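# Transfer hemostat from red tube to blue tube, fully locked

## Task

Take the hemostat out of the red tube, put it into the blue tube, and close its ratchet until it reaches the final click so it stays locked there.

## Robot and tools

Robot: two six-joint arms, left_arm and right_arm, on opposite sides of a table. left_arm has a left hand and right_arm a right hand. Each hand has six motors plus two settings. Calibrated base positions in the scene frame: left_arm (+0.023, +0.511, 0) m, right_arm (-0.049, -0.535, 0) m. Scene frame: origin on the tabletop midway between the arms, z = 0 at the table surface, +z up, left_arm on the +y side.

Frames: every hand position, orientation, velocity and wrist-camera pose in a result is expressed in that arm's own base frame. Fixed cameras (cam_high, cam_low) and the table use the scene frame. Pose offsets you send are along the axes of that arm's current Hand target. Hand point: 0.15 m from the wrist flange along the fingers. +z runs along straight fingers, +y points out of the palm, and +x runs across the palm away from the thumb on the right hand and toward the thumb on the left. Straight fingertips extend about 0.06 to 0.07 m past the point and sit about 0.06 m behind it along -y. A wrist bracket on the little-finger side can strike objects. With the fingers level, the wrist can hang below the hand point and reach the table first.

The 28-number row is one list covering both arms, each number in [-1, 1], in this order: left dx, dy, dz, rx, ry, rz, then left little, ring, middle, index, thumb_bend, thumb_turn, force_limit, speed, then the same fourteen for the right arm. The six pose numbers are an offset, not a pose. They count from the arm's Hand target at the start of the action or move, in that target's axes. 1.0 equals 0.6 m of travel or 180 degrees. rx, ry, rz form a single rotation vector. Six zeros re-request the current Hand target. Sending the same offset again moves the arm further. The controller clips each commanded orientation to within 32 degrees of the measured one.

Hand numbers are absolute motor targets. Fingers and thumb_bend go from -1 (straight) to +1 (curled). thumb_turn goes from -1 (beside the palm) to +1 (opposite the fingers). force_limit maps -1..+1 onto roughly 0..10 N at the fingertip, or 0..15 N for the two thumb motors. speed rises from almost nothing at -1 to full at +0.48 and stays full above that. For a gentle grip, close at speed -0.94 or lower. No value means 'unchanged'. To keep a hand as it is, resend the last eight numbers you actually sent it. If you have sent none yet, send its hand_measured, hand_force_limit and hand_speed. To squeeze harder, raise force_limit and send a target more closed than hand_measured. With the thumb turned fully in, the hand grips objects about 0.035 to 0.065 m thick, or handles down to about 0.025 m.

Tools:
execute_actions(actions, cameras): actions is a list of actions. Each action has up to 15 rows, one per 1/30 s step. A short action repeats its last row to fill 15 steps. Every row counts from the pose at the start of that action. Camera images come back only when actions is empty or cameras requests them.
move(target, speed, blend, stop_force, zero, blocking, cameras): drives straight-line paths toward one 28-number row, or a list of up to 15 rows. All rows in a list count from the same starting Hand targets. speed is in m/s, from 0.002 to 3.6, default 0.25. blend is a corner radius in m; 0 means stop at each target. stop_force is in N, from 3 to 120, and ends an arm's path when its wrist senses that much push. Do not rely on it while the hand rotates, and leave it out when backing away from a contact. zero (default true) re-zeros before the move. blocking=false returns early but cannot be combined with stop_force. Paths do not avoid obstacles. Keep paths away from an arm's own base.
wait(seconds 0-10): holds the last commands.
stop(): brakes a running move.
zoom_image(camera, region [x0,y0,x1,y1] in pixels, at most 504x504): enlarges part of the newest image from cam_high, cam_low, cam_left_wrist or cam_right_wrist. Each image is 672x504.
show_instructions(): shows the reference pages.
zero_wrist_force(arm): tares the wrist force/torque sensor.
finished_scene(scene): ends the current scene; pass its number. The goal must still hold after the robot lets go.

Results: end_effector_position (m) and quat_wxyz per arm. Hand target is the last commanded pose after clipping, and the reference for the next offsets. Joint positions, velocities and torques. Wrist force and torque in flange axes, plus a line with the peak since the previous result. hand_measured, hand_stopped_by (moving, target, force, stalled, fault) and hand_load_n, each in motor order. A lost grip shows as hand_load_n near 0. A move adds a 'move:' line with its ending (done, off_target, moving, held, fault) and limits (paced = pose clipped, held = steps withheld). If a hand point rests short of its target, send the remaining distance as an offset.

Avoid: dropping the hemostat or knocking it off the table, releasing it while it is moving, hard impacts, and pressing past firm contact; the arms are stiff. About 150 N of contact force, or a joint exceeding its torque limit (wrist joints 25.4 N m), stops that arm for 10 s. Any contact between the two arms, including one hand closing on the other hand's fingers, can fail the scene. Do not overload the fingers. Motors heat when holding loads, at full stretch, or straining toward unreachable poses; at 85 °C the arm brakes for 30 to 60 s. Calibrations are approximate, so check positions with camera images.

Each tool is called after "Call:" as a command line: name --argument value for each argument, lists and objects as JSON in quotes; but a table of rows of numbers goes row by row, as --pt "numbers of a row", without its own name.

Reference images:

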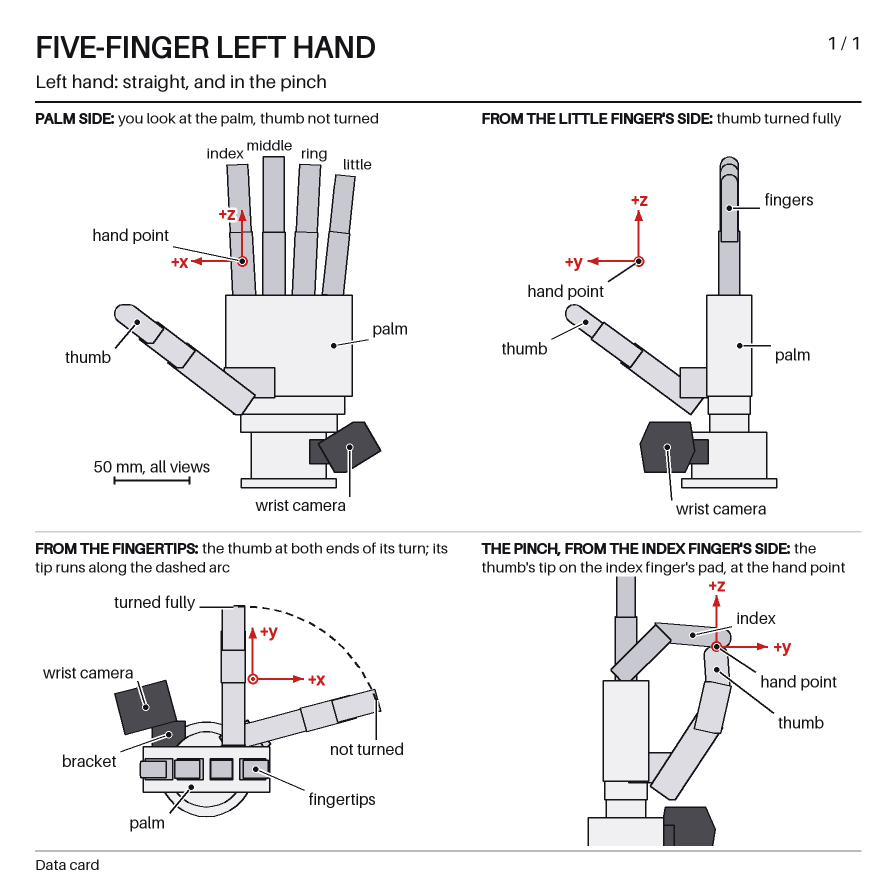

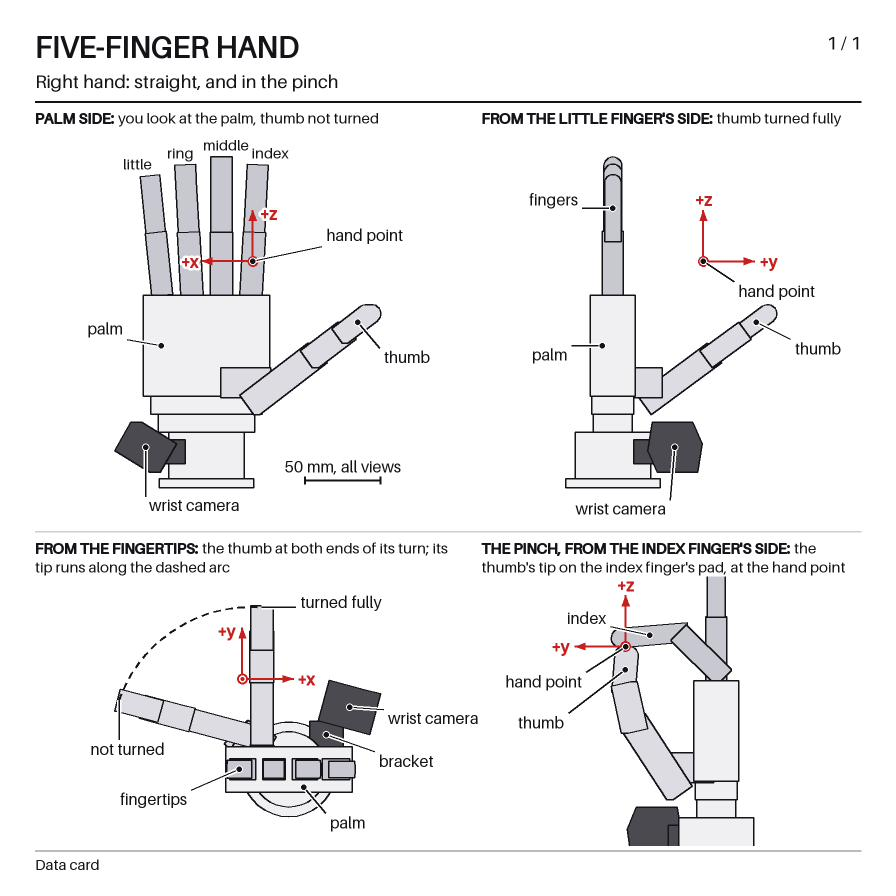

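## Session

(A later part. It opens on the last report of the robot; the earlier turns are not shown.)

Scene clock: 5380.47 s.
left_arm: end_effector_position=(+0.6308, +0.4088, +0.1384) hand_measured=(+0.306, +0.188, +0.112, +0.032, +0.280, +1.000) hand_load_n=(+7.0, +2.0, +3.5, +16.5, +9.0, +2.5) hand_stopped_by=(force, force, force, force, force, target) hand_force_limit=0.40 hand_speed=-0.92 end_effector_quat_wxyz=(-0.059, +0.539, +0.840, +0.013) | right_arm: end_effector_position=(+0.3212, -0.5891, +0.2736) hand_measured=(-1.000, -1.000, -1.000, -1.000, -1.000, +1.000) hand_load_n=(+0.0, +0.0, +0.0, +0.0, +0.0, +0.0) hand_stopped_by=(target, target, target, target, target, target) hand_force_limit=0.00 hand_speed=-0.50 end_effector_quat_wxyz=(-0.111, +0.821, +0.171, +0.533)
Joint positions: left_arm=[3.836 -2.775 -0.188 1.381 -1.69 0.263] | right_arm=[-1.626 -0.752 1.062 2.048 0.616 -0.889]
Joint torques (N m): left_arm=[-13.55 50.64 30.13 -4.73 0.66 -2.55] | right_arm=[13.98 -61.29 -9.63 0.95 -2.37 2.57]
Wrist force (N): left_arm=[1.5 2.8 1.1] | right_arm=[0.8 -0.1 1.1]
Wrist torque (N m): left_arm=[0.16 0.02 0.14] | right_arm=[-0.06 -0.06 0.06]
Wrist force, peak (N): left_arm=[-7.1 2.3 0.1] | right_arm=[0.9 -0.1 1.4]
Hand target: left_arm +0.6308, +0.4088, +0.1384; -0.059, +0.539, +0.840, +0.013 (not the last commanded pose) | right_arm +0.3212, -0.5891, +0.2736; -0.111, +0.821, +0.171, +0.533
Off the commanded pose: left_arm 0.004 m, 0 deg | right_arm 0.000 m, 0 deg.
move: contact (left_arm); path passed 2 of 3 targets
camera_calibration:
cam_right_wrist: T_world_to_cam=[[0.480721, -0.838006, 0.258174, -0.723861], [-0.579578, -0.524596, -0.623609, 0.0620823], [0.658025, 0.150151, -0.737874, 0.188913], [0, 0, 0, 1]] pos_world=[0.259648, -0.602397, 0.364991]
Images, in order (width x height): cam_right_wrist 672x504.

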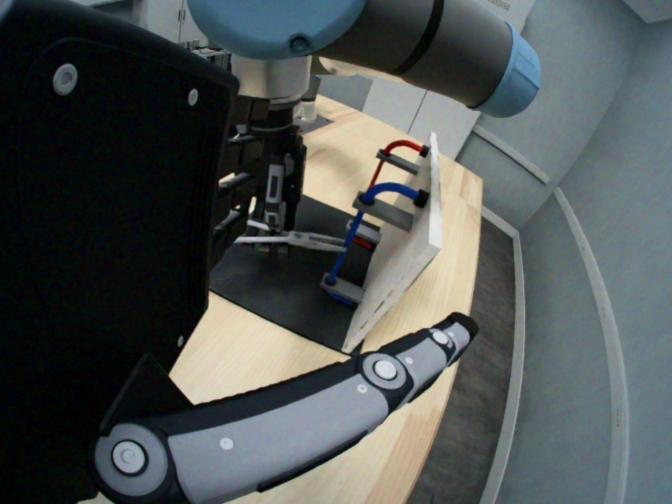

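Call:
move --pt "-0.00662 0.00085 0 0 0 0 0.5 0.5 0.55 0.55 0.34 1 0.4 -0.92 0 0 0 0 0 0 -1 -1 -1 -1 -1 1 0 -0.5" --pt "-0.0063 0.00333 0 0 0 0 0.5 0.5 0.55 0.55 0.34 1 0.4 -0.92 0 0 0 0 0 0 -1 -1 -1 -1 -1 1 0 -0.5" --pt "0.02017 -0.00005 0 0 0 0 0.5 0.5 0.55 0.55 0.34 1 0.4 -0.92 0 0 0 0 0 0 -1 -1 -1 -1 -1 1 0 -0.5" --speed 0.02 --stop_force 12 --cameras '["cam_right_wrist", "cam_left_wrist"]'

Call:
zoom_image --camera "cam_right_wrist" --region '[300, 210, 380, 270]'

Scene clock: 5459.60 s.
left_arm: end_effector_position=(+0.6317, +0.4101, +0.1384) hand_measured=(+0.306, +0.188, +0.112, +0.032, +0.280, +1.000) hand_load_n=(+7.0, +2.0, +3.5, +17.0, +7.5, +1.5) hand_stopped_by=(force, force, force, force, force, target) hand_force_limit=0.40 hand_speed=-0.92 end_effector_quat_wxyz=(-0.059, +0.539, +0.840, +0.013) | right_arm: end_effector_position=(+0.3212, -0.5891, +0.2736) hand_measured=(-1.000, -1.000, -1.000, -1.000, -1.000, +1.000) hand_load_n=(+0.0, +0.0, +0.0, +0.0, +0.0, +0.5) hand_stopped_by=(target, target, target, target, target, target) hand_force_limit=0.00 hand_speed=-0.50 end_effector_quat_wxyz=(-0.111, +0.821, +0.171, +0.533)
Joint positions: left_arm=[3.837 -2.796 -0.145 1.359 -1.69 0.264] | right_arm=[-1.626 -0.752 1.062 2.048 0.616 -0.889]
Joint torques (N m): left_arm=[-9.56 51.15 30.13 -3.96 -3.09 -2.32] | right_arm=[13.67 -61.4 -8.96 1.06 -2.14 2.5]
Wrist force (N): left_arm=[-5.7 0.9 0.3] | right_arm=[0.8 -0.3 1.0]
Wrist torque (N m): left_arm=[0.12 0.05 -0.19] | right_arm=[-0.08 -0.06 0.05]
Wrist force, peak (N): left_arm=[-18.3 2.5 -1.6] | right_arm=[1.0 -0.1 1.3]
Hand target: left_arm +0.6317, +0.4101, +0.1384; -0.058, +0.539, +0.840, +0.013 (not the last commanded pose) | right_arm +0.3212, -0.5891, +0.2736; -0.111, +0.821, +0.171, +0.533
Off the commanded pose: left_arm 0.011 m, 0 deg | right_arm 0.000 m, 0 deg.
move: contact (left_arm); path passed 2 of 3 targets
camera_calibration:
cam_left_wrist: T_world_to_cam=[[-0.980683, -0.186638, 0.0585349, 0.684718], [-0.139142, 0.875969, 0.461864, -0.31459], [-0.137476, 0.444798, -0.885017, 0.141292], [0, 0, 0, 1]] pos_world=[0.647143, 0.340519, 0.230263]
cam_right_wrist: T_world_to_cam=[[0.480721, -0.838006, 0.258174, -0.723861], [-0.579578, -0.524596, -0.623609, 0.0620823], [0.658025, 0.150151, -0.737874, 0.188913], [0, 0, 0, 1]] pos_world=[0.259648, -0.602397, 0.364991]
Images, in order (width x height): cam_left_wrist 672x504, cam_right_wrist 672x504.

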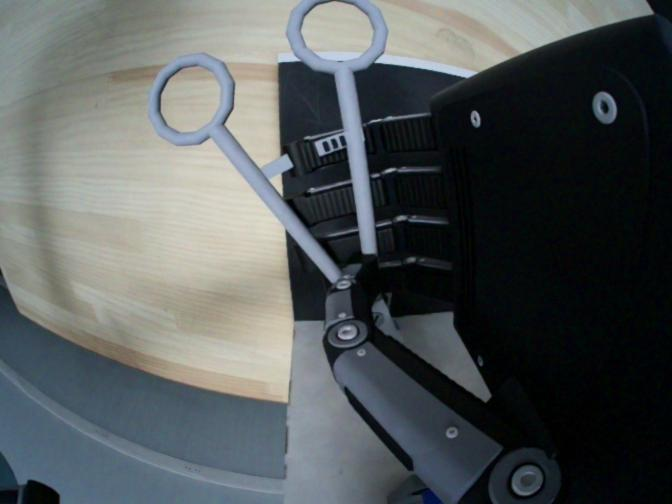

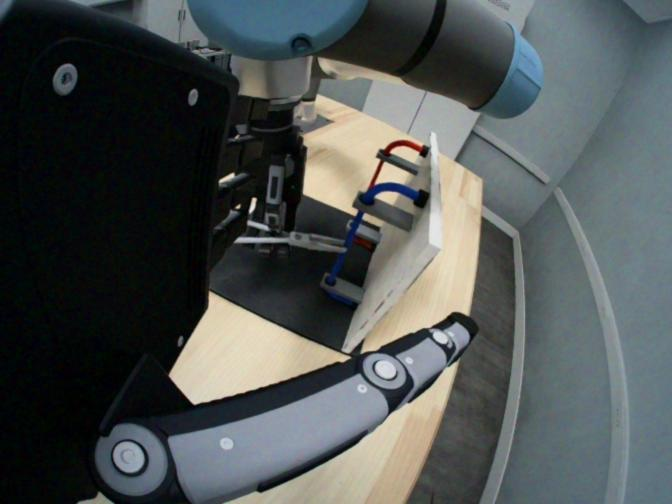

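Scaled by 6.300 from the camera's 672x504 image, which has a finer 960x720 frame.

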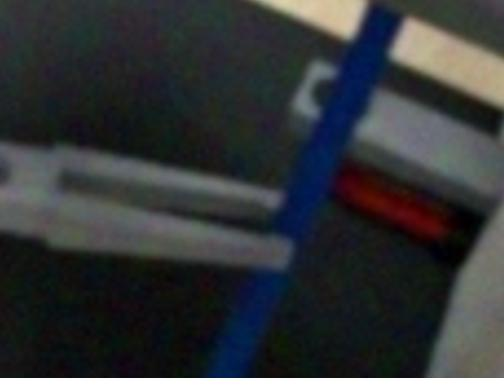

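Call:
zoom_image --camera "cam_right_wrist" --region '[328, 232, 364, 259]'

Scaled by 14.000 from the camera's 672x504 image, which has a finer 960x720 frame.

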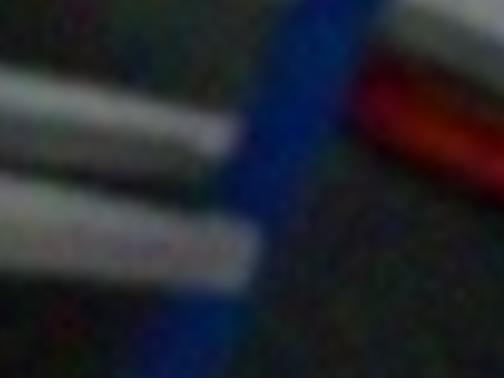

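Call:
move --pt "-0.0033 0.0004 0 0 0 0 0.5 0.5 0.55 0.55 0.34 1 0.4 -0.92 0 0 0 0 0 0 -1 -1 -1 -1 -1 1 0 -0.5" --pt "-0.0031 0.0022 0 0 0 0 0.5 0.5 0.55 0.55 0.34 1 0.4 -0.92 0 0 0 0 0 0 -1 -1 -1 -1 -1 1 0 -0.5" --pt "0.0233 -0.0012 0 0 0 0 0.5 0.5 0.55 0.55 0.34 1 0.4 -0.92 0 0 0 0 0 0 -1 -1 -1 -1 -1 1 0 -0.5" --speed 0.02 --stop_force 14 --cameras '["cam_right_wrist", "cam_left_wrist"]'

Call:
zoom_image --camera "cam_right_wrist" --region '[310, 220, 370, 265]'

Scene clock: 5568.87 s.
left_arm: end_effector_position=(+0.6323, +0.4111, +0.1384) hand_measured=(+0.306, +0.188, +0.112, +0.032, +0.280, +1.000) hand_load_n=(+6.5, +2.0, +3.0, +17.0, +9.0, -0.5) hand_stopped_by=(force, force, force, force, force, target) hand_force_limit=0.40 hand_speed=-0.92 end_effector_quat_wxyz=(-0.058, +0.539, +0.840, +0.013) | right_arm: end_effector_position=(+0.3212, -0.5891, +0.2736) hand_measured=(-1.000, -1.000, -1.000, -1.000, -1.000, +1.000) hand_load_n=(+0.0, +0.0, +0.0, +0.0, +0.0, +0.5) hand_stopped_by=(target, target, target, target, target, target) hand_force_limit=0.00 hand_speed=-0.50 end_effector_quat_wxyz=(-0.111, +0.821, +0.171, +0.533)
Joint positions: left_arm=[3.837 -2.813 -0.11 1.341 -1.69 0.265] | right_arm=[-1.626 -0.752 1.062 2.048 0.616 -0.889]
Joint torques (N m): left_arm=[-6.65 63.2 3.87 0.2 -4.3 -1.91] | right_arm=[11.71 -62.51 -10.23 0.63 -2.16 1.99]
Wrist force (N): left_arm=[-10.9 2.5 0.4] | right_arm=[0.8 -0.2 0.9]
Wrist torque (N m): left_arm=[0.18 -0.05 -0.31] | right_arm=[-0.06 -0.06 0.06]
Wrist force, peak (N): left_arm=[-23.3 3.4 -1.5] | right_arm=[1.1 -0.1 1.2]
Hand target: left_arm +0.6323, +0.4111, +0.1384; -0.058, +0.539, +0.840, +0.013 (not the last commanded pose) | right_arm +0.3212, -0.5891, +0.2736; -0.111, +0.821, +0.171, +0.533
Off the commanded pose: left_arm 0.013 m, 0 deg | right_arm 0.000 m, 0 deg.
move: contact (left_arm); path passed 2 of 3 targets
camera_calibration:
cam_left_wrist: T_world_to_cam=[[-0.980781, -0.186218, 0.0582426, 0.685382], [-0.13894, 0.876143, 0.461594, -0.315525], [-0.136986, 0.44463, -0.885177, 0.140691], [0, 0, 0, 1]] pos_world=[0.647643, 0.341521, 0.230262]
cam_right_wrist: T_world_to_cam=[[0.480721, -0.838006, 0.258174, -0.723861], [-0.579578, -0.524596, -0.623609, 0.0620823], [0.658025, 0.150151, -0.737874, 0.188913], [0, 0, 0, 1]] pos_world=[0.259648, -0.602397, 0.364991]
Images, in order (width x height): cam_left_wrist 672x504, cam_right_wrist 672x504.

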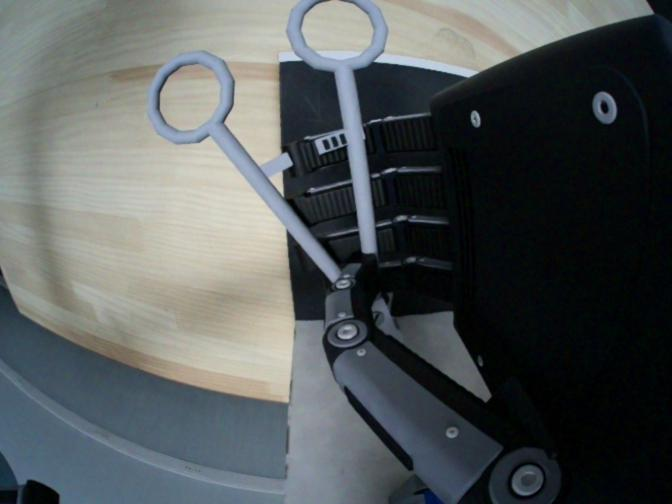

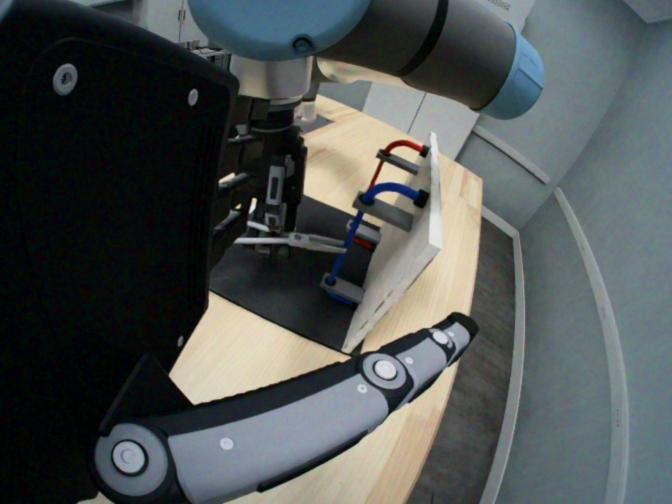

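Scaled by 8.400 from the camera's 672x504 image, which has a finer 960x720 frame.

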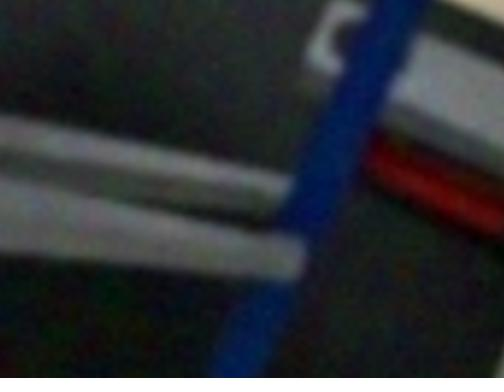

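Call:
move --pt "0.0083 0.0009 0 0 0 0 0.5 0.5 0.55 0.55 0.34 1 0.4 -0.92 0 0 0 0 0 0 -1 -1 -1 -1 -1 1 0 -0.5" --pt "0.0150 -0.0035 0 0 0 0 0.5 0.5 0.55 0.55 0.34 1 0.4 -0.92 0 0 0 0 0 0 -1 -1 -1 -1 -1 1 0 -0.5" --pt "0.025 0.0003 0 0 0 0 0.5 0.5 0.55 0.55 0.34 1 0.4 -0.92 0 0 0 0 0 0 -1 -1 -1 -1 -1 1 0 -0.5" --speed 0.02 --stop_force 20 --zero false --cameras '["cam_right_wrist", "cam_left_wrist"]'

Call:
zoom_image --camera "cam_right_wrist" --region '[310, 220, 370, 265]'

Scene clock: 5638.73 s.
left_arm: end_effector_position=(+0.6297, +0.4166, +0.1391) hand_measured=(+0.308, +0.188, +0.112, +0.032, +0.280, +1.000) hand_load_n=(+1.0, +0.0, +1.0, +23.0, +7.5, -5.0) hand_stopped_by=(force, force, force, force, force, target) hand_force_limit=0.40 hand_speed=-0.92 end_effector_quat_wxyz=(-0.058, +0.539, +0.840, +0.013) | right_arm: end_effector_position=(+0.3212, -0.5891, +0.2736) hand_measured=(-1.000, -1.000, -1.000, -1.000, -1.000, +1.000) hand_load_n=(+0.0, +0.0, +0.0, +0.0, +0.0, +0.0) hand_stopped_by=(target, target, target, target, target, target) hand_force_limit=0.00 hand_speed=-0.50 end_effector_quat_wxyz=(-0.111, +0.821, +0.171, +0.533)
Joint positions: left_arm=[3.846 -2.825 -0.082 1.327 -1.689 0.274] | right_arm=[-1.626 -0.752 1.062 2.048 0.616 -0.889]
Joint torques (N m): left_arm=[-3.43 56.16 32.11 -3.42 -3.81 -3.14] | right_arm=[11.71 -60.6 -10.29 1.16 -2.23 1.7]
Wrist force (N): left_arm=[-15.7 0.1 5.6] | right_arm=[0.8 -0.1 1.0]
Wrist torque (N m): left_arm=[-0.03 -0.54 -0.60] | right_arm=[-0.06 -0.07 0.06]
Wrist force, peak (N): left_arm=[-27.7 3.9 3.5] | right_arm=[1.1 -0.1 1.3]
Hand target: left_arm +0.6297, +0.4166, +0.1391; -0.058, +0.539, +0.840, +0.013 (not the last commanded pose) | right_arm +0.3212, -0.5891, +0.2736; -0.111, +0.821, +0.171, +0.533
Off the commanded pose: left_arm 0.009 m, 0 deg | right_arm 0.000 m, 0 deg.
move: contact (left_arm); path passed 1 of 3 targets
camera_calibration:
cam_left_wrist: T_world_to_cam=[[-0.980836, -0.185981, 0.0580674, 0.683791], [-0.13885, 0.876305, 0.461313, -0.320991], [-0.13668, 0.444409, -0.885335, 0.138467], [0, 0, 0, 1]] pos_world=[0.645043, 0.346922, 0.230961]
cam_right_wrist: T_world_to_cam=[[0.480721, -0.838006, 0.258174, -0.723861], [-0.579578, -0.524596, -0.623609, 0.0620823], [0.658025, 0.150151, -0.737874, 0.188913], [0, 0, 0, 1]] pos_world=[0.259648, -0.602397, 0.364991]
Images, in order (width x height): cam_left_wrist 672x504, cam_right_wrist 672x504.

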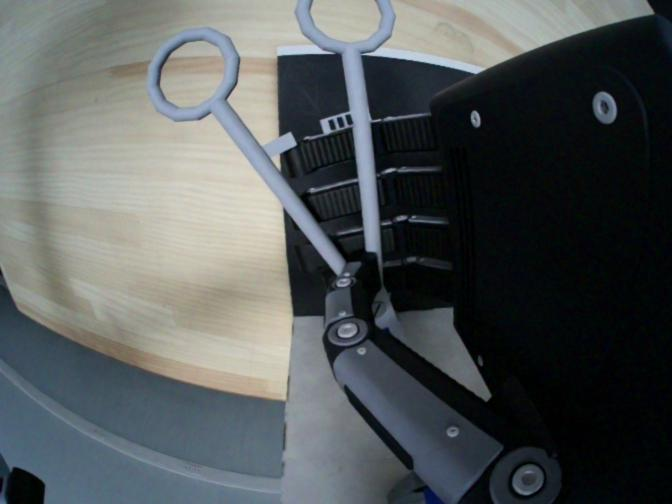

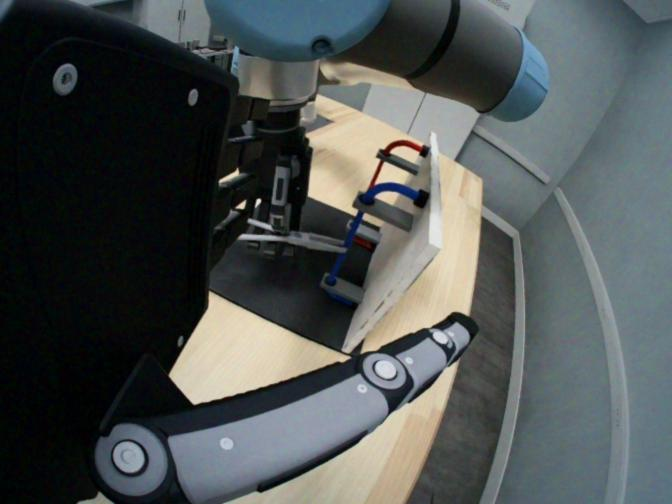

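Scaled by 8.400 from the camera's 672x504 image, which has a finer 960x720 frame.

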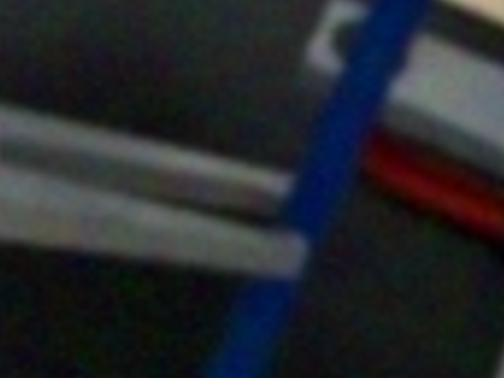

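Call:
move --target '[-0.0020,0.0001,0,0,0,0,0.5,0.5,0.55,0.55,0.34,1,0.4,-0.92,-0.144,-0.0297,-0.0037,-0.0137,0.1347,-0.0307,-1,-1,-1,-1,-1,1,0,-0.5]' --speed 0.15 --cameras '["cam_right_wrist"]'

Call:
zoom_image --camera "cam_right_wrist" --region '[250, 180, 410, 300]'

Scene clock: 5710.50 s.
left_arm: end_effector_position=(+0.6302, +0.4155, +0.1389) hand_measured=(+0.306, +0.188, +0.112, +0.032, +0.280, +1.000) hand_load_n=(+5.5, +0.5, +1.0, +17.5, +7.5, -4.0) hand_stopped_by=(force, force, force, force, force, target) hand_force_limit=0.40 hand_speed=-0.92 end_effector_quat_wxyz=(-0.058, +0.539, +0.840, +0.013) | right_arm: end_effector_position=(+0.2799, -0.5877, +0.1955) hand_measured=(-1.000, -1.000, -1.000, -1.000, -1.000, +1.000) hand_load_n=(+0.0, +0.0, +0.0, +0.0, +0.0, +0.5) hand_stopped_by=(target, target, target, target, target, target) hand_force_limit=0.00 hand_speed=-0.50 end_effector_quat_wxyz=(-0.101, +0.684, +0.172, +0.701)
Joint positions: left_arm=[3.844 -2.823 -0.087 1.329 -1.689 0.272] | right_arm=[-1.747 -0.62 1.454 2.316 0.565 -1.681]
Joint torques (N m): left_arm=[-10.9 67.25 4.49 -0.04 -2.56 -2.46] | right_arm=[11.83 -58.19 -13.58 0.72 -1.92 -1.77]
Wrist force (N): left_arm=[-3.1 1.3 1.8] | right_arm=[1.2 0.2 1.3]
Wrist torque (N m): left_arm=[0.18 -0.12 -0.16] | right_arm=[-0.04 -0.16 0.07]
Wrist force, peak (N): left_arm=[-16.2 0.4 5.2] | right_arm=[1.7 0.0 1.6]
Hand target: left_arm +0.6302, +0.4155, +0.1389; -0.058, +0.539, +0.840, +0.013 | right_arm +0.2800, -0.5876, +0.1956; -0.101, +0.684, +0.172, +0.701
Off the commanded pose: left_arm 0.000 m, 0 deg | right_arm 0.000 m, 0 deg.
move: done
camera_calibration:
cam_right_wrist: T_world_to_cam=[[0.34238, -0.861151, 0.375759, -0.680455], [-0.258997, -0.470939, -0.84329, -0.025058], [0.903159, 0.191405, -0.384275, 0.0447902], [0, 0, 0, 1]] pos_world=[0.186031, -0.606348, 0.251768]
Images, in order (width x height): cam_right_wrist 672x504.

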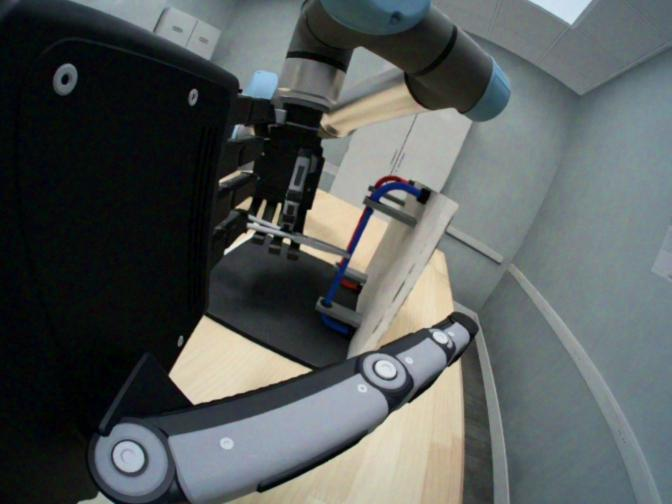

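Scaled by 3.150 from the camera's 672x504 image, which has a finer 960x720 frame.

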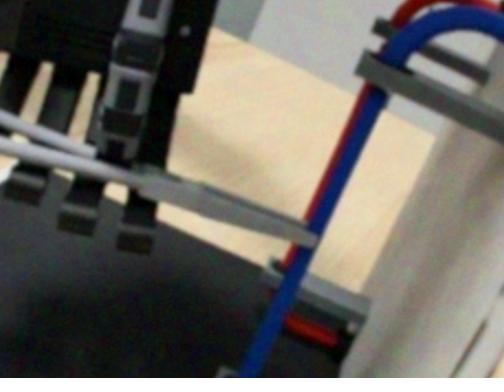

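Call:
zoom_image --camera "cam_right_wrist" --region '[320, 230, 370, 268]'

Scaled by 10.080 from the camera's 672x504 image, which has a finer 960x720 frame.

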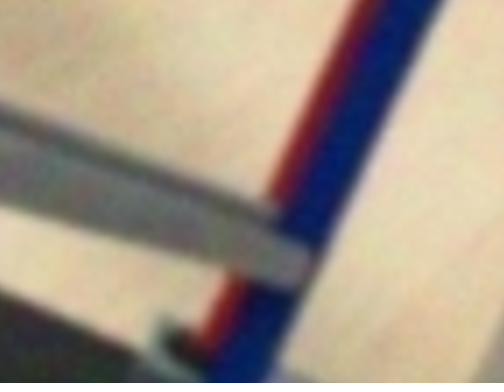

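Call:
move --pt "0 0 0 0 0 0 0.5 0.5 0.55 0.55 0.34 1 0.4 -0.92 -0.0723 -0.2112 -0.1093 0.0265 0.0007 0.0163 -1 -1 -1 -1 -1 -1 0 -0.3" --pt "0 0 0 0 0 0 0.5 0.5 0.55 0.55 0.34 1 0.4 -0.92 -0.0677 -0.2682 0.2382 0.053 0.0014 0.0326 -1 -1 -1 -1 -1 -1 0 -0.3" --speed 0.2 --blend '[0.03,0]' --cameras '["cam_right_wrist","cam_left_wrist","cam_high"]'

Scene clock: 6073.27 s.
left_arm: end_effector_position=(+0.6302, +0.4155, +0.1389) hand_measured=(+0.306, +0.188, +0.112, +0.032, +0.280, +1.000) hand_load_n=(+5.5, +0.5, +1.0, +17.5, +7.5, -4.0) hand_stopped_by=(force, force, force, force, force, target) hand_force_limit=0.40 hand_speed=-0.92 end_effector_quat_wxyz=(-0.058, +0.539, +0.840, +0.013) | right_arm: end_effector_position=(+0.3533, -0.3892, +0.1393) hand_measured=(-1.000, -1.000, -1.000, -1.000, -1.000, -1.000) hand_load_n=(+0.0, +0.0, +0.0, +0.0, +0.0, +0.0) hand_stopped_by=(target, target, target, target, target, target) hand_force_limit=0.00 hand_speed=-0.30 end_effector_quat_wxyz=(-0.193, +0.680, +0.194, +0.680)
Joint positions: left_arm=[3.844 -2.823 -0.087 1.329 -1.689 0.272] | right_arm=[-1.623 -0.702 1.911 1.934 0.607 -1.572]
Joint torques (N m): left_arm=[-9.23 67.35 4.41 -0.06 -0.67 2.21] | right_arm=[11.33 -26.88 -5.91 2.35 -0.11 -2.25]
Wrist force (N): left_arm=[-2.9 1.3 1.8] | right_arm=[1.1 -0.2 1.1]
Wrist torque (N m): left_arm=[0.19 -0.14 -0.15] | right_arm=[-0.07 -0.15 0.03]
Wrist force, peak (N): left_arm=[-3.4 1.3 1.8] | right_arm=[1.8 1.9 2.3]
Hand target: left_arm +0.6302, +0.4155, +0.1389; -0.058, +0.539, +0.840, +0.013 | right_arm +0.3534, -0.3891, +0.1393; -0.193, +0.680, +0.194, +0.680
Off the commanded pose: left_arm 0.000 m, 0 deg | right_arm 0.000 m, 0 deg.
move: done
camera_calibration:
cam_left_wrist: T_world_to_cam=[[-0.980836, -0.185981, 0.0580674, 0.684101], [-0.13885, 0.876305, 0.461313, -0.319999], [-0.13668, 0.444409, -0.885335, 0.138892], [0, 0, 0, 1]] pos_world=[0.645543, 0.345922, 0.230861]
cam_right_wrist: T_world_to_cam=[[0.499426, -0.82005, 0.27945, -0.539652], [-0.226475, -0.434919, -0.871524, 0.0465746], [0.836231, 0.371974, -0.40293, 0.0153889], [0, 0, 0, 1]] pos_world=[0.267195, -0.428009, 0.197597]
Images, in order (width x height): cam_high 672x504, cam_left_wrist 672x504, cam_right_wrist 672x504.

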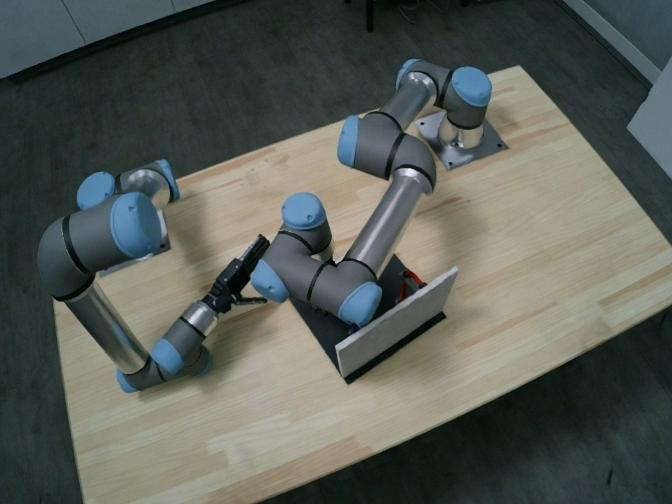

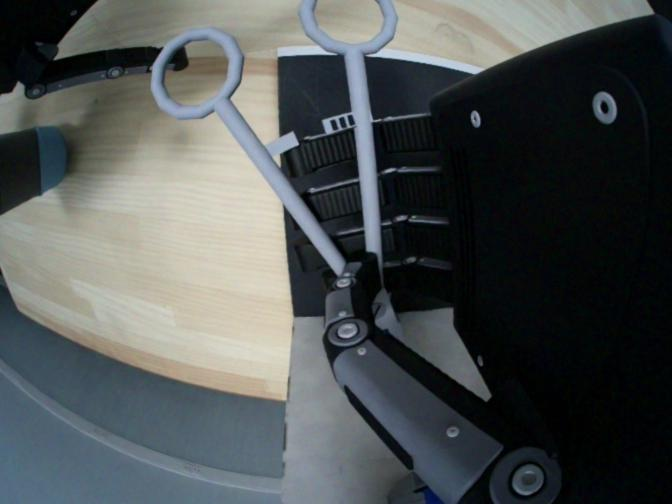

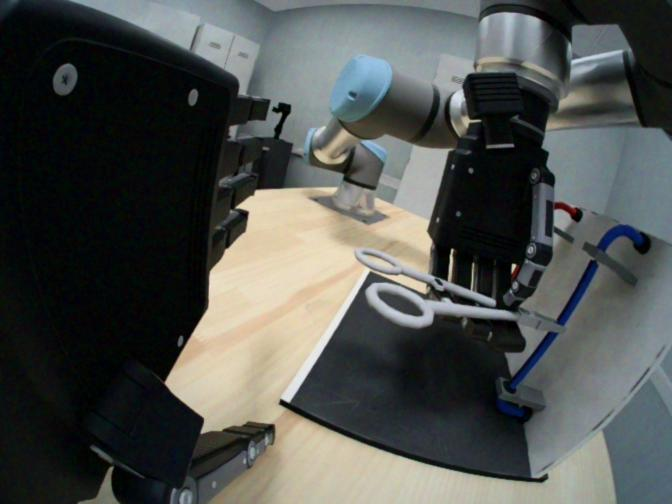

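Call:
zoom_image --camera "cam_right_wrist" --region '[480, 260, 620, 365]'

Call:
zoom_image --camera "cam_right_wrist" --region '[340, 230, 600, 380]'

Scaled by 3.600 from the camera's 672x504 image, which has a finer 960x720 frame.

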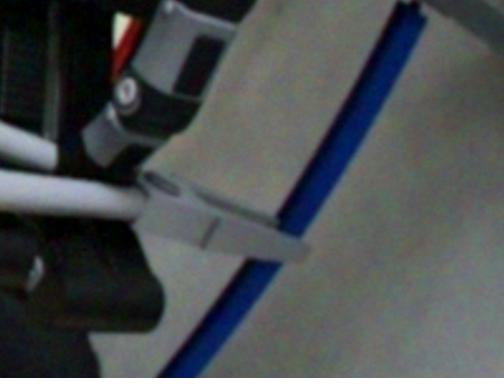

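Scaled by 1.938 from the camera's 672x504 image, which has a finer 960x720 frame.

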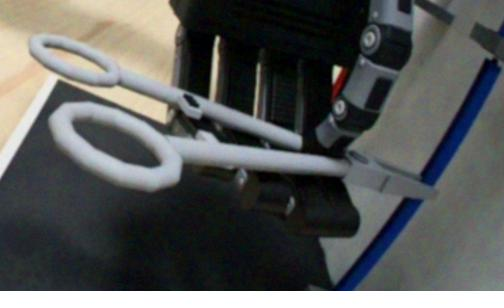

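Call:
move --target '[0,0,0,0,0,0,0.5,0.5,0.55,0.55,0.34,1,0.4,-0.92,0,0.1167,0,0,0,0,-1,-1,-1,-1,-1,-1,0,-0.3]' --speed 0.04 --stop_force 4 --cameras '["cam_right_wrist","cam_left_wrist"]'

Scene clock: 6099.53 s.
left_arm: end_effector_position=(+0.6302, +0.4155, +0.1389) hand_measured=(+0.306, +0.188, +0.112, +0.032, +0.280, +1.000) hand_load_n=(+5.5, +1.0, +1.0, +17.0, +7.5, -4.0) hand_stopped_by=(force, force, force, force, force, target) hand_force_limit=0.40 hand_speed=-0.92 end_effector_quat_wxyz=(-0.058, +0.539, +0.840, +0.013) | right_arm: end_effector_position=(+0.3903, -0.4486, +0.1393) hand_measured=(-1.000, -1.000, -1.000, -1.000, -1.000, -1.000) hand_load_n=(+0.0, +0.0, +0.0, +0.0, +0.0, +0.0) hand_stopped_by=(target, target, target, target, target, target) hand_force_limit=0.00 hand_speed=-0.30 end_effector_quat_wxyz=(-0.193, +0.680, +0.194, +0.680)
Joint positions: left_arm=[3.844 -2.823 -0.087 1.329 -1.689 0.272] | right_arm=[-1.547 -0.632 1.698 2.076 0.531 -1.572]
Joint torques (N m): left_arm=[-5.12 67.81 4.42 -0.15 -0.71 2.18] | right_arm=[-11.57 -57.15 -3.39 -1.41 2.38 -2.18]
Wrist force (N): left_arm=[-3.2 1.3 1.4] | right_arm=[1.0 0.2 1.3]
Wrist torque (N m): left_arm=[0.22 -0.14 -0.17] | right_arm=[-0.02 -0.13 0.04]
Wrist force, peak (N): left_arm=[-3.6 1.0 1.7] | right_arm=[1.2 -1.7 1.2]
Hand target: left_arm +0.6302, +0.4155, +0.1389; -0.058, +0.539, +0.840, +0.013 | right_arm +0.3903, -0.4486, +0.1393; -0.193, +0.680, +0.194, +0.680
Off the commanded pose: left_arm 0.000 m, 0 deg | right_arm 0.000 m, 0 deg.
move: done
camera_calibration:
cam_left_wrist: T_world_to_cam=[[-0.980836, -0.185981, 0.0580674, 0.684101], [-0.13885, 0.876305, 0.461313, -0.319999], [-0.13668, 0.444409, -0.885335, 0.138892], [0, 0, 0, 1]] pos_world=[0.645543, 0.345922, 0.230861]
cam_right_wrist: T_world_to_cam=[[0.499408, -0.820085, 0.279378, -0.606871], [-0.226516, -0.434852, -0.871547, 0.0291033], [0.836231, 0.371974, -0.402931, 0.00666467], [0, 0, 0, 1]] pos_world=[0.304095, -0.487509, 0.197597]
Images, in order (width x height): cam_left_wrist 672x504, cam_right_wrist 672x504.

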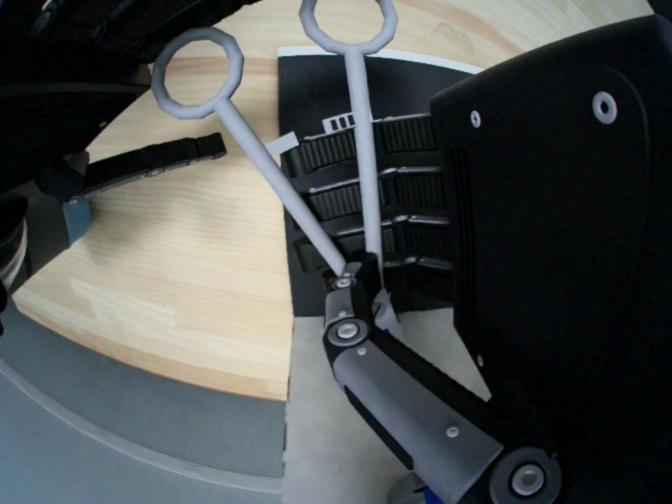

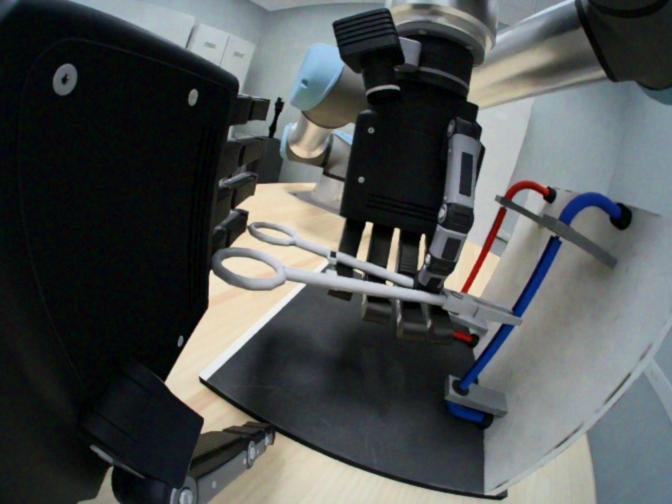

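Call:
move --target '[0,0,0,0,0,0,0.5,0.5,0.55,0.55,0.34,1,0.4,-0.92,0,0.03,0,0,0,0,-1,-1,-1,-1,-1,-1,0,-0.3]' --speed 0.02 --stop_force 4 --cameras '["cam_right_wrist","cam_left_wrist"]'

Call:
zoom_image --camera "cam_left_wrist" --region '[120, 0, 440, 200]'

Call:
zoom_image --camera "cam_right_wrist" --region '[190, 180, 350, 320]'

Scene clock: 6116.87 s.
left_arm: end_effector_position=(+0.6302, +0.4155, +0.1389) hand_measured=(+0.306, +0.188, +0.112, +0.032, +0.280, +1.000) hand_load_n=(+5.0, +0.5, +1.0, +17.0, +7.5, -3.0) hand_stopped_by=(force, force, force, force, force, target) hand_force_limit=0.40 hand_speed=-0.92 end_effector_quat_wxyz=(-0.058, +0.539, +0.840, +0.013) | right_arm: end_effector_position=(+0.3905, -0.4492, +0.1394) hand_measured=(-1.000, -1.000, -1.000, -1.000, -1.000, -1.000) hand_load_n=(+0.0, +0.0, +0.0, +0.0, +0.0, +0.0) hand_stopped_by=(target, target, target, target, target, target) hand_force_limit=0.00 hand_speed=-0.30 end_effector_quat_wxyz=(-0.193, +0.680, +0.194, +0.680)
Joint positions: left_arm=[3.844 -2.823 -0.087 1.329 -1.689 0.272] | right_arm=[-1.547 -0.632 1.696 2.077 0.531 -1.572]
Joint torques (N m): left_arm=[-3.04 67.87 5.27 -0.53 -0.69 2.14] | right_arm=[-11.02 -57.43 -19.68 2.74 2.26 -0.52]
Wrist force (N): left_arm=[-4.3 1.9 2.0] | right_arm=[1.0 -1.9 1.8]
Wrist torque (N m): left_arm=[0.20 -0.20 -0.25] | right_arm=[-0.14 -0.13 0.03]
Wrist force, peak (N): left_arm=[-4.7 2.0 2.2] | right_arm=[1.7 -14.9 -0.1]
Hand target: left_arm +0.6302, +0.4155, +0.1389; -0.058, +0.539, +0.840, +0.013 | right_arm +0.3905, -0.4492, +0.1394; -0.193, +0.680, +0.194, +0.680 (not the last commanded pose)
Off the commanded pose: left_arm 0.000 m, 0 deg | right_arm 0.017 m, 0 deg.
move: contact (right_arm)
camera_calibration:
cam_left_wrist: T_world_to_cam=[[-0.980836, -0.185981, 0.0580674, 0.684101], [-0.13885, 0.876305, 0.461313, -0.319999], [-0.13668, 0.444409, -0.885335, 0.138892], [0, 0, 0, 1]] pos_world=[0.645543, 0.345922, 0.230861]
cam_right_wrist: T_world_to_cam=[[0.499453, -0.819929, 0.279755, -0.607471], [-0.226421, -0.435232, -0.871382, 0.0287942], [0.83623, 0.371872, -0.403027, 0.00660981], [0, 0, 0, 1]] pos_world=[0.304395, -0.488009, 0.197698]
Images, in order (width x height): cam_left_wrist 672x504, cam_right_wrist 672x504.

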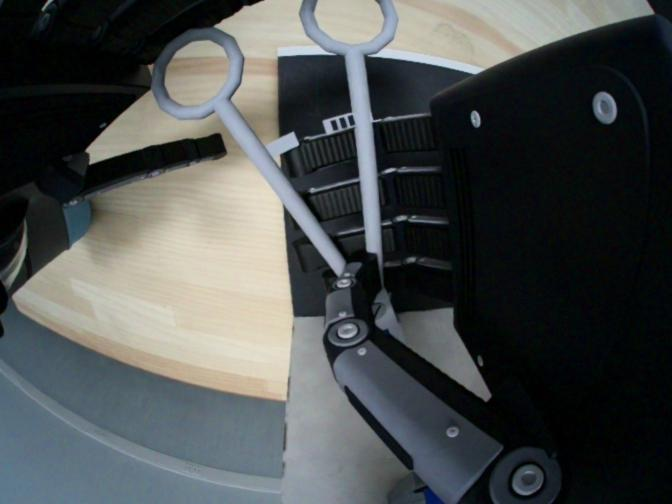

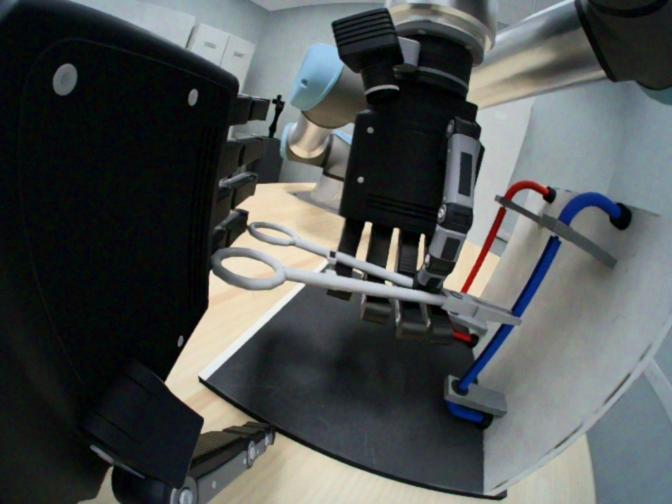

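Scaled by 1.575 from the camera's 672x504 image, which has a finer 960x720 frame.

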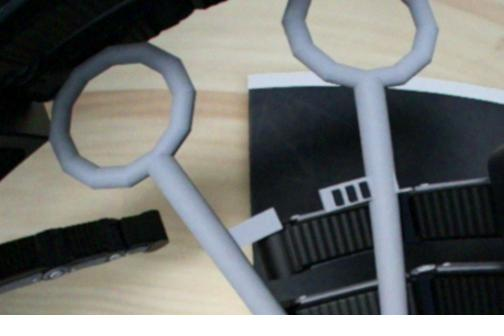

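Scaled by 3.150 from the camera's 672x504 image, which has a finer 960x720 frame.

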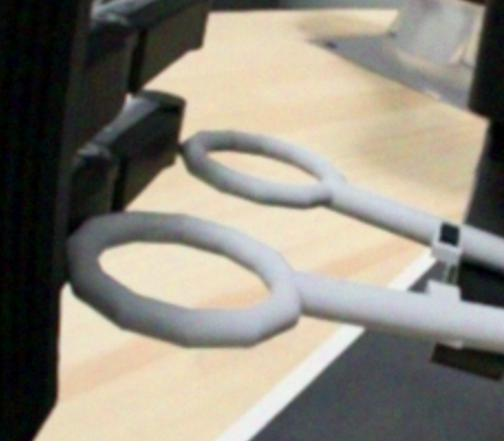

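Call:
move --target '[0.0132,-0.0017,0,0,0,0,0.5,0.5,0.55,0.55,0.34,1,0.4,-0.92,0,0.0133,0,0,0,0,-1,-1,-1,-1,-1,-1,0,-0.3]' --speed 0.01 --stop_force 15 --cameras '["cam_right_wrist","cam_left_wrist"]'

Call:
zoom_image --camera "cam_left_wrist" --region '[120, 0, 440, 200]'

Call:
zoom_image --camera "cam_right_wrist" --region '[420, 270, 540, 360]'

Scene clock: 6141.13 s.
left_arm: end_effector_position=(+0.6295, +0.4166, +0.1391) hand_measured=(+0.306, +0.188, +0.112, +0.032, +0.280, +1.000) hand_load_n=(+5.0, +0.5, +1.0, +18.5, +7.0, -5.5) hand_stopped_by=(force, force, force, force, force, target) hand_force_limit=0.40 hand_speed=-0.92 end_effector_quat_wxyz=(-0.058, +0.539, +0.840, +0.012) | right_arm: end_effector_position=(+0.3909, -0.4501, +0.1396) hand_measured=(-1.000, -1.000, -1.000, -1.000, -1.000, -1.000) hand_load_n=(+0.0, +0.0, +0.0, +0.5, +0.0, +0.0) hand_stopped_by=(target, target, target, target, target, target) hand_force_limit=0.00 hand_speed=-0.30 end_effector_quat_wxyz=(-0.193, +0.680, +0.194, +0.680)
Joint positions: left_arm=[3.846 -2.823 -0.087 1.329 -1.689 0.275] | right_arm=[-1.546 -0.631 1.692 2.08 0.53 -1.572]
Joint torques (N m): left_arm=[-3.24 55.56 30.36 -2.81 -6.15 -3.06] | right_arm=[-11.82 -57.98 -2.07 -1.01 0.13 -0.54]
Wrist force (N): left_arm=[-15.2 1.2 2.1] | right_arm=[1.8 -12.3 0.0]
Wrist torque (N m): left_arm=[0.15 -0.29 -0.57] | right_arm=[-0.33 -0.13 -0.02]
Wrist force, peak (N): left_arm=[-24.2 0.8 1.4] | right_arm=[2.7 -22.3 -1.4]
Hand target: left_arm +0.6295, +0.4166, +0.1391; -0.058, +0.539, +0.840, +0.012 (not the last commanded pose) | right_arm +0.3909, -0.4501, +0.1396; -0.193, +0.680, +0.194, +0.680 (not the last commanded pose)
Off the commanded pose: left_arm 0.007 m, 0 deg | right_arm 0.007 m, 0 deg.
move: contact (left_arm, right_arm)
camera_calibration:
cam_left_wrist: T_world_to_cam=[[-0.980892, -0.185693, 0.0580349, 0.683552], [-0.138643, 0.876461, 0.461079, -0.321287], [-0.136485, 0.444223, -0.885459, 0.13845], [0, 0, 0, 1]] pos_world=[0.644843, 0.347023, 0.231061]
cam_right_wrist: T_world_to_cam=[[0.499516, -0.819773, 0.2801, -0.608558], [-0.226409, -0.435627, -0.871188, 0.028389], [0.836195, 0.371755, -0.403207, 0.00671688], [0, 0, 0, 1]] pos_world=[0.304796, -0.48901, 0.197898]
Images, in order (width x height): cam_left_wrist 672x504, cam_right_wrist 672x504.

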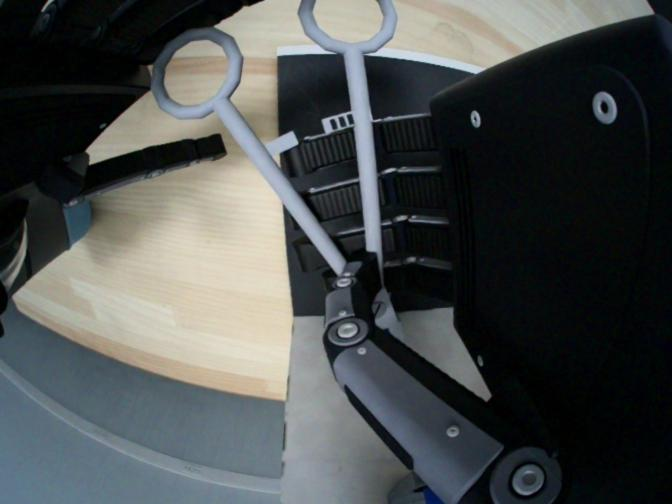

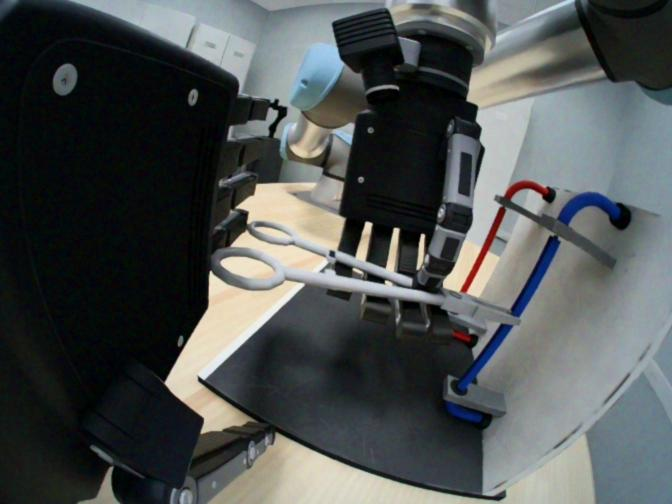

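Scaled by 1.575 from the camera's 672x504 image, which has a finer 960x720 frame.

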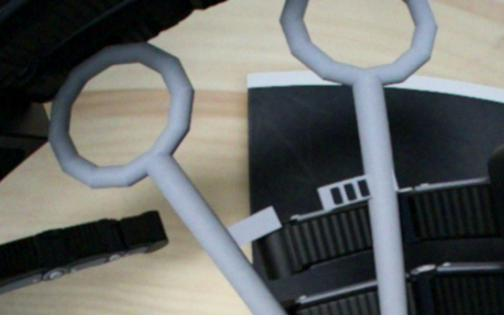

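Scaled by 4.200 from the camera's 672x504 image, which has a finer 960x720 frame.

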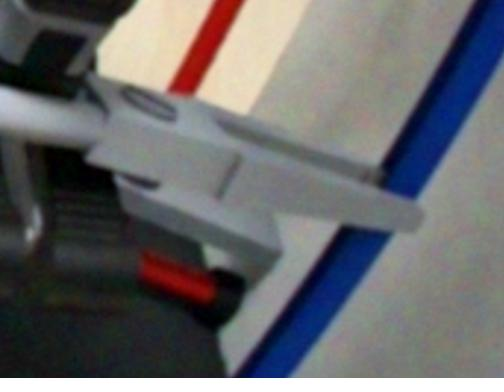

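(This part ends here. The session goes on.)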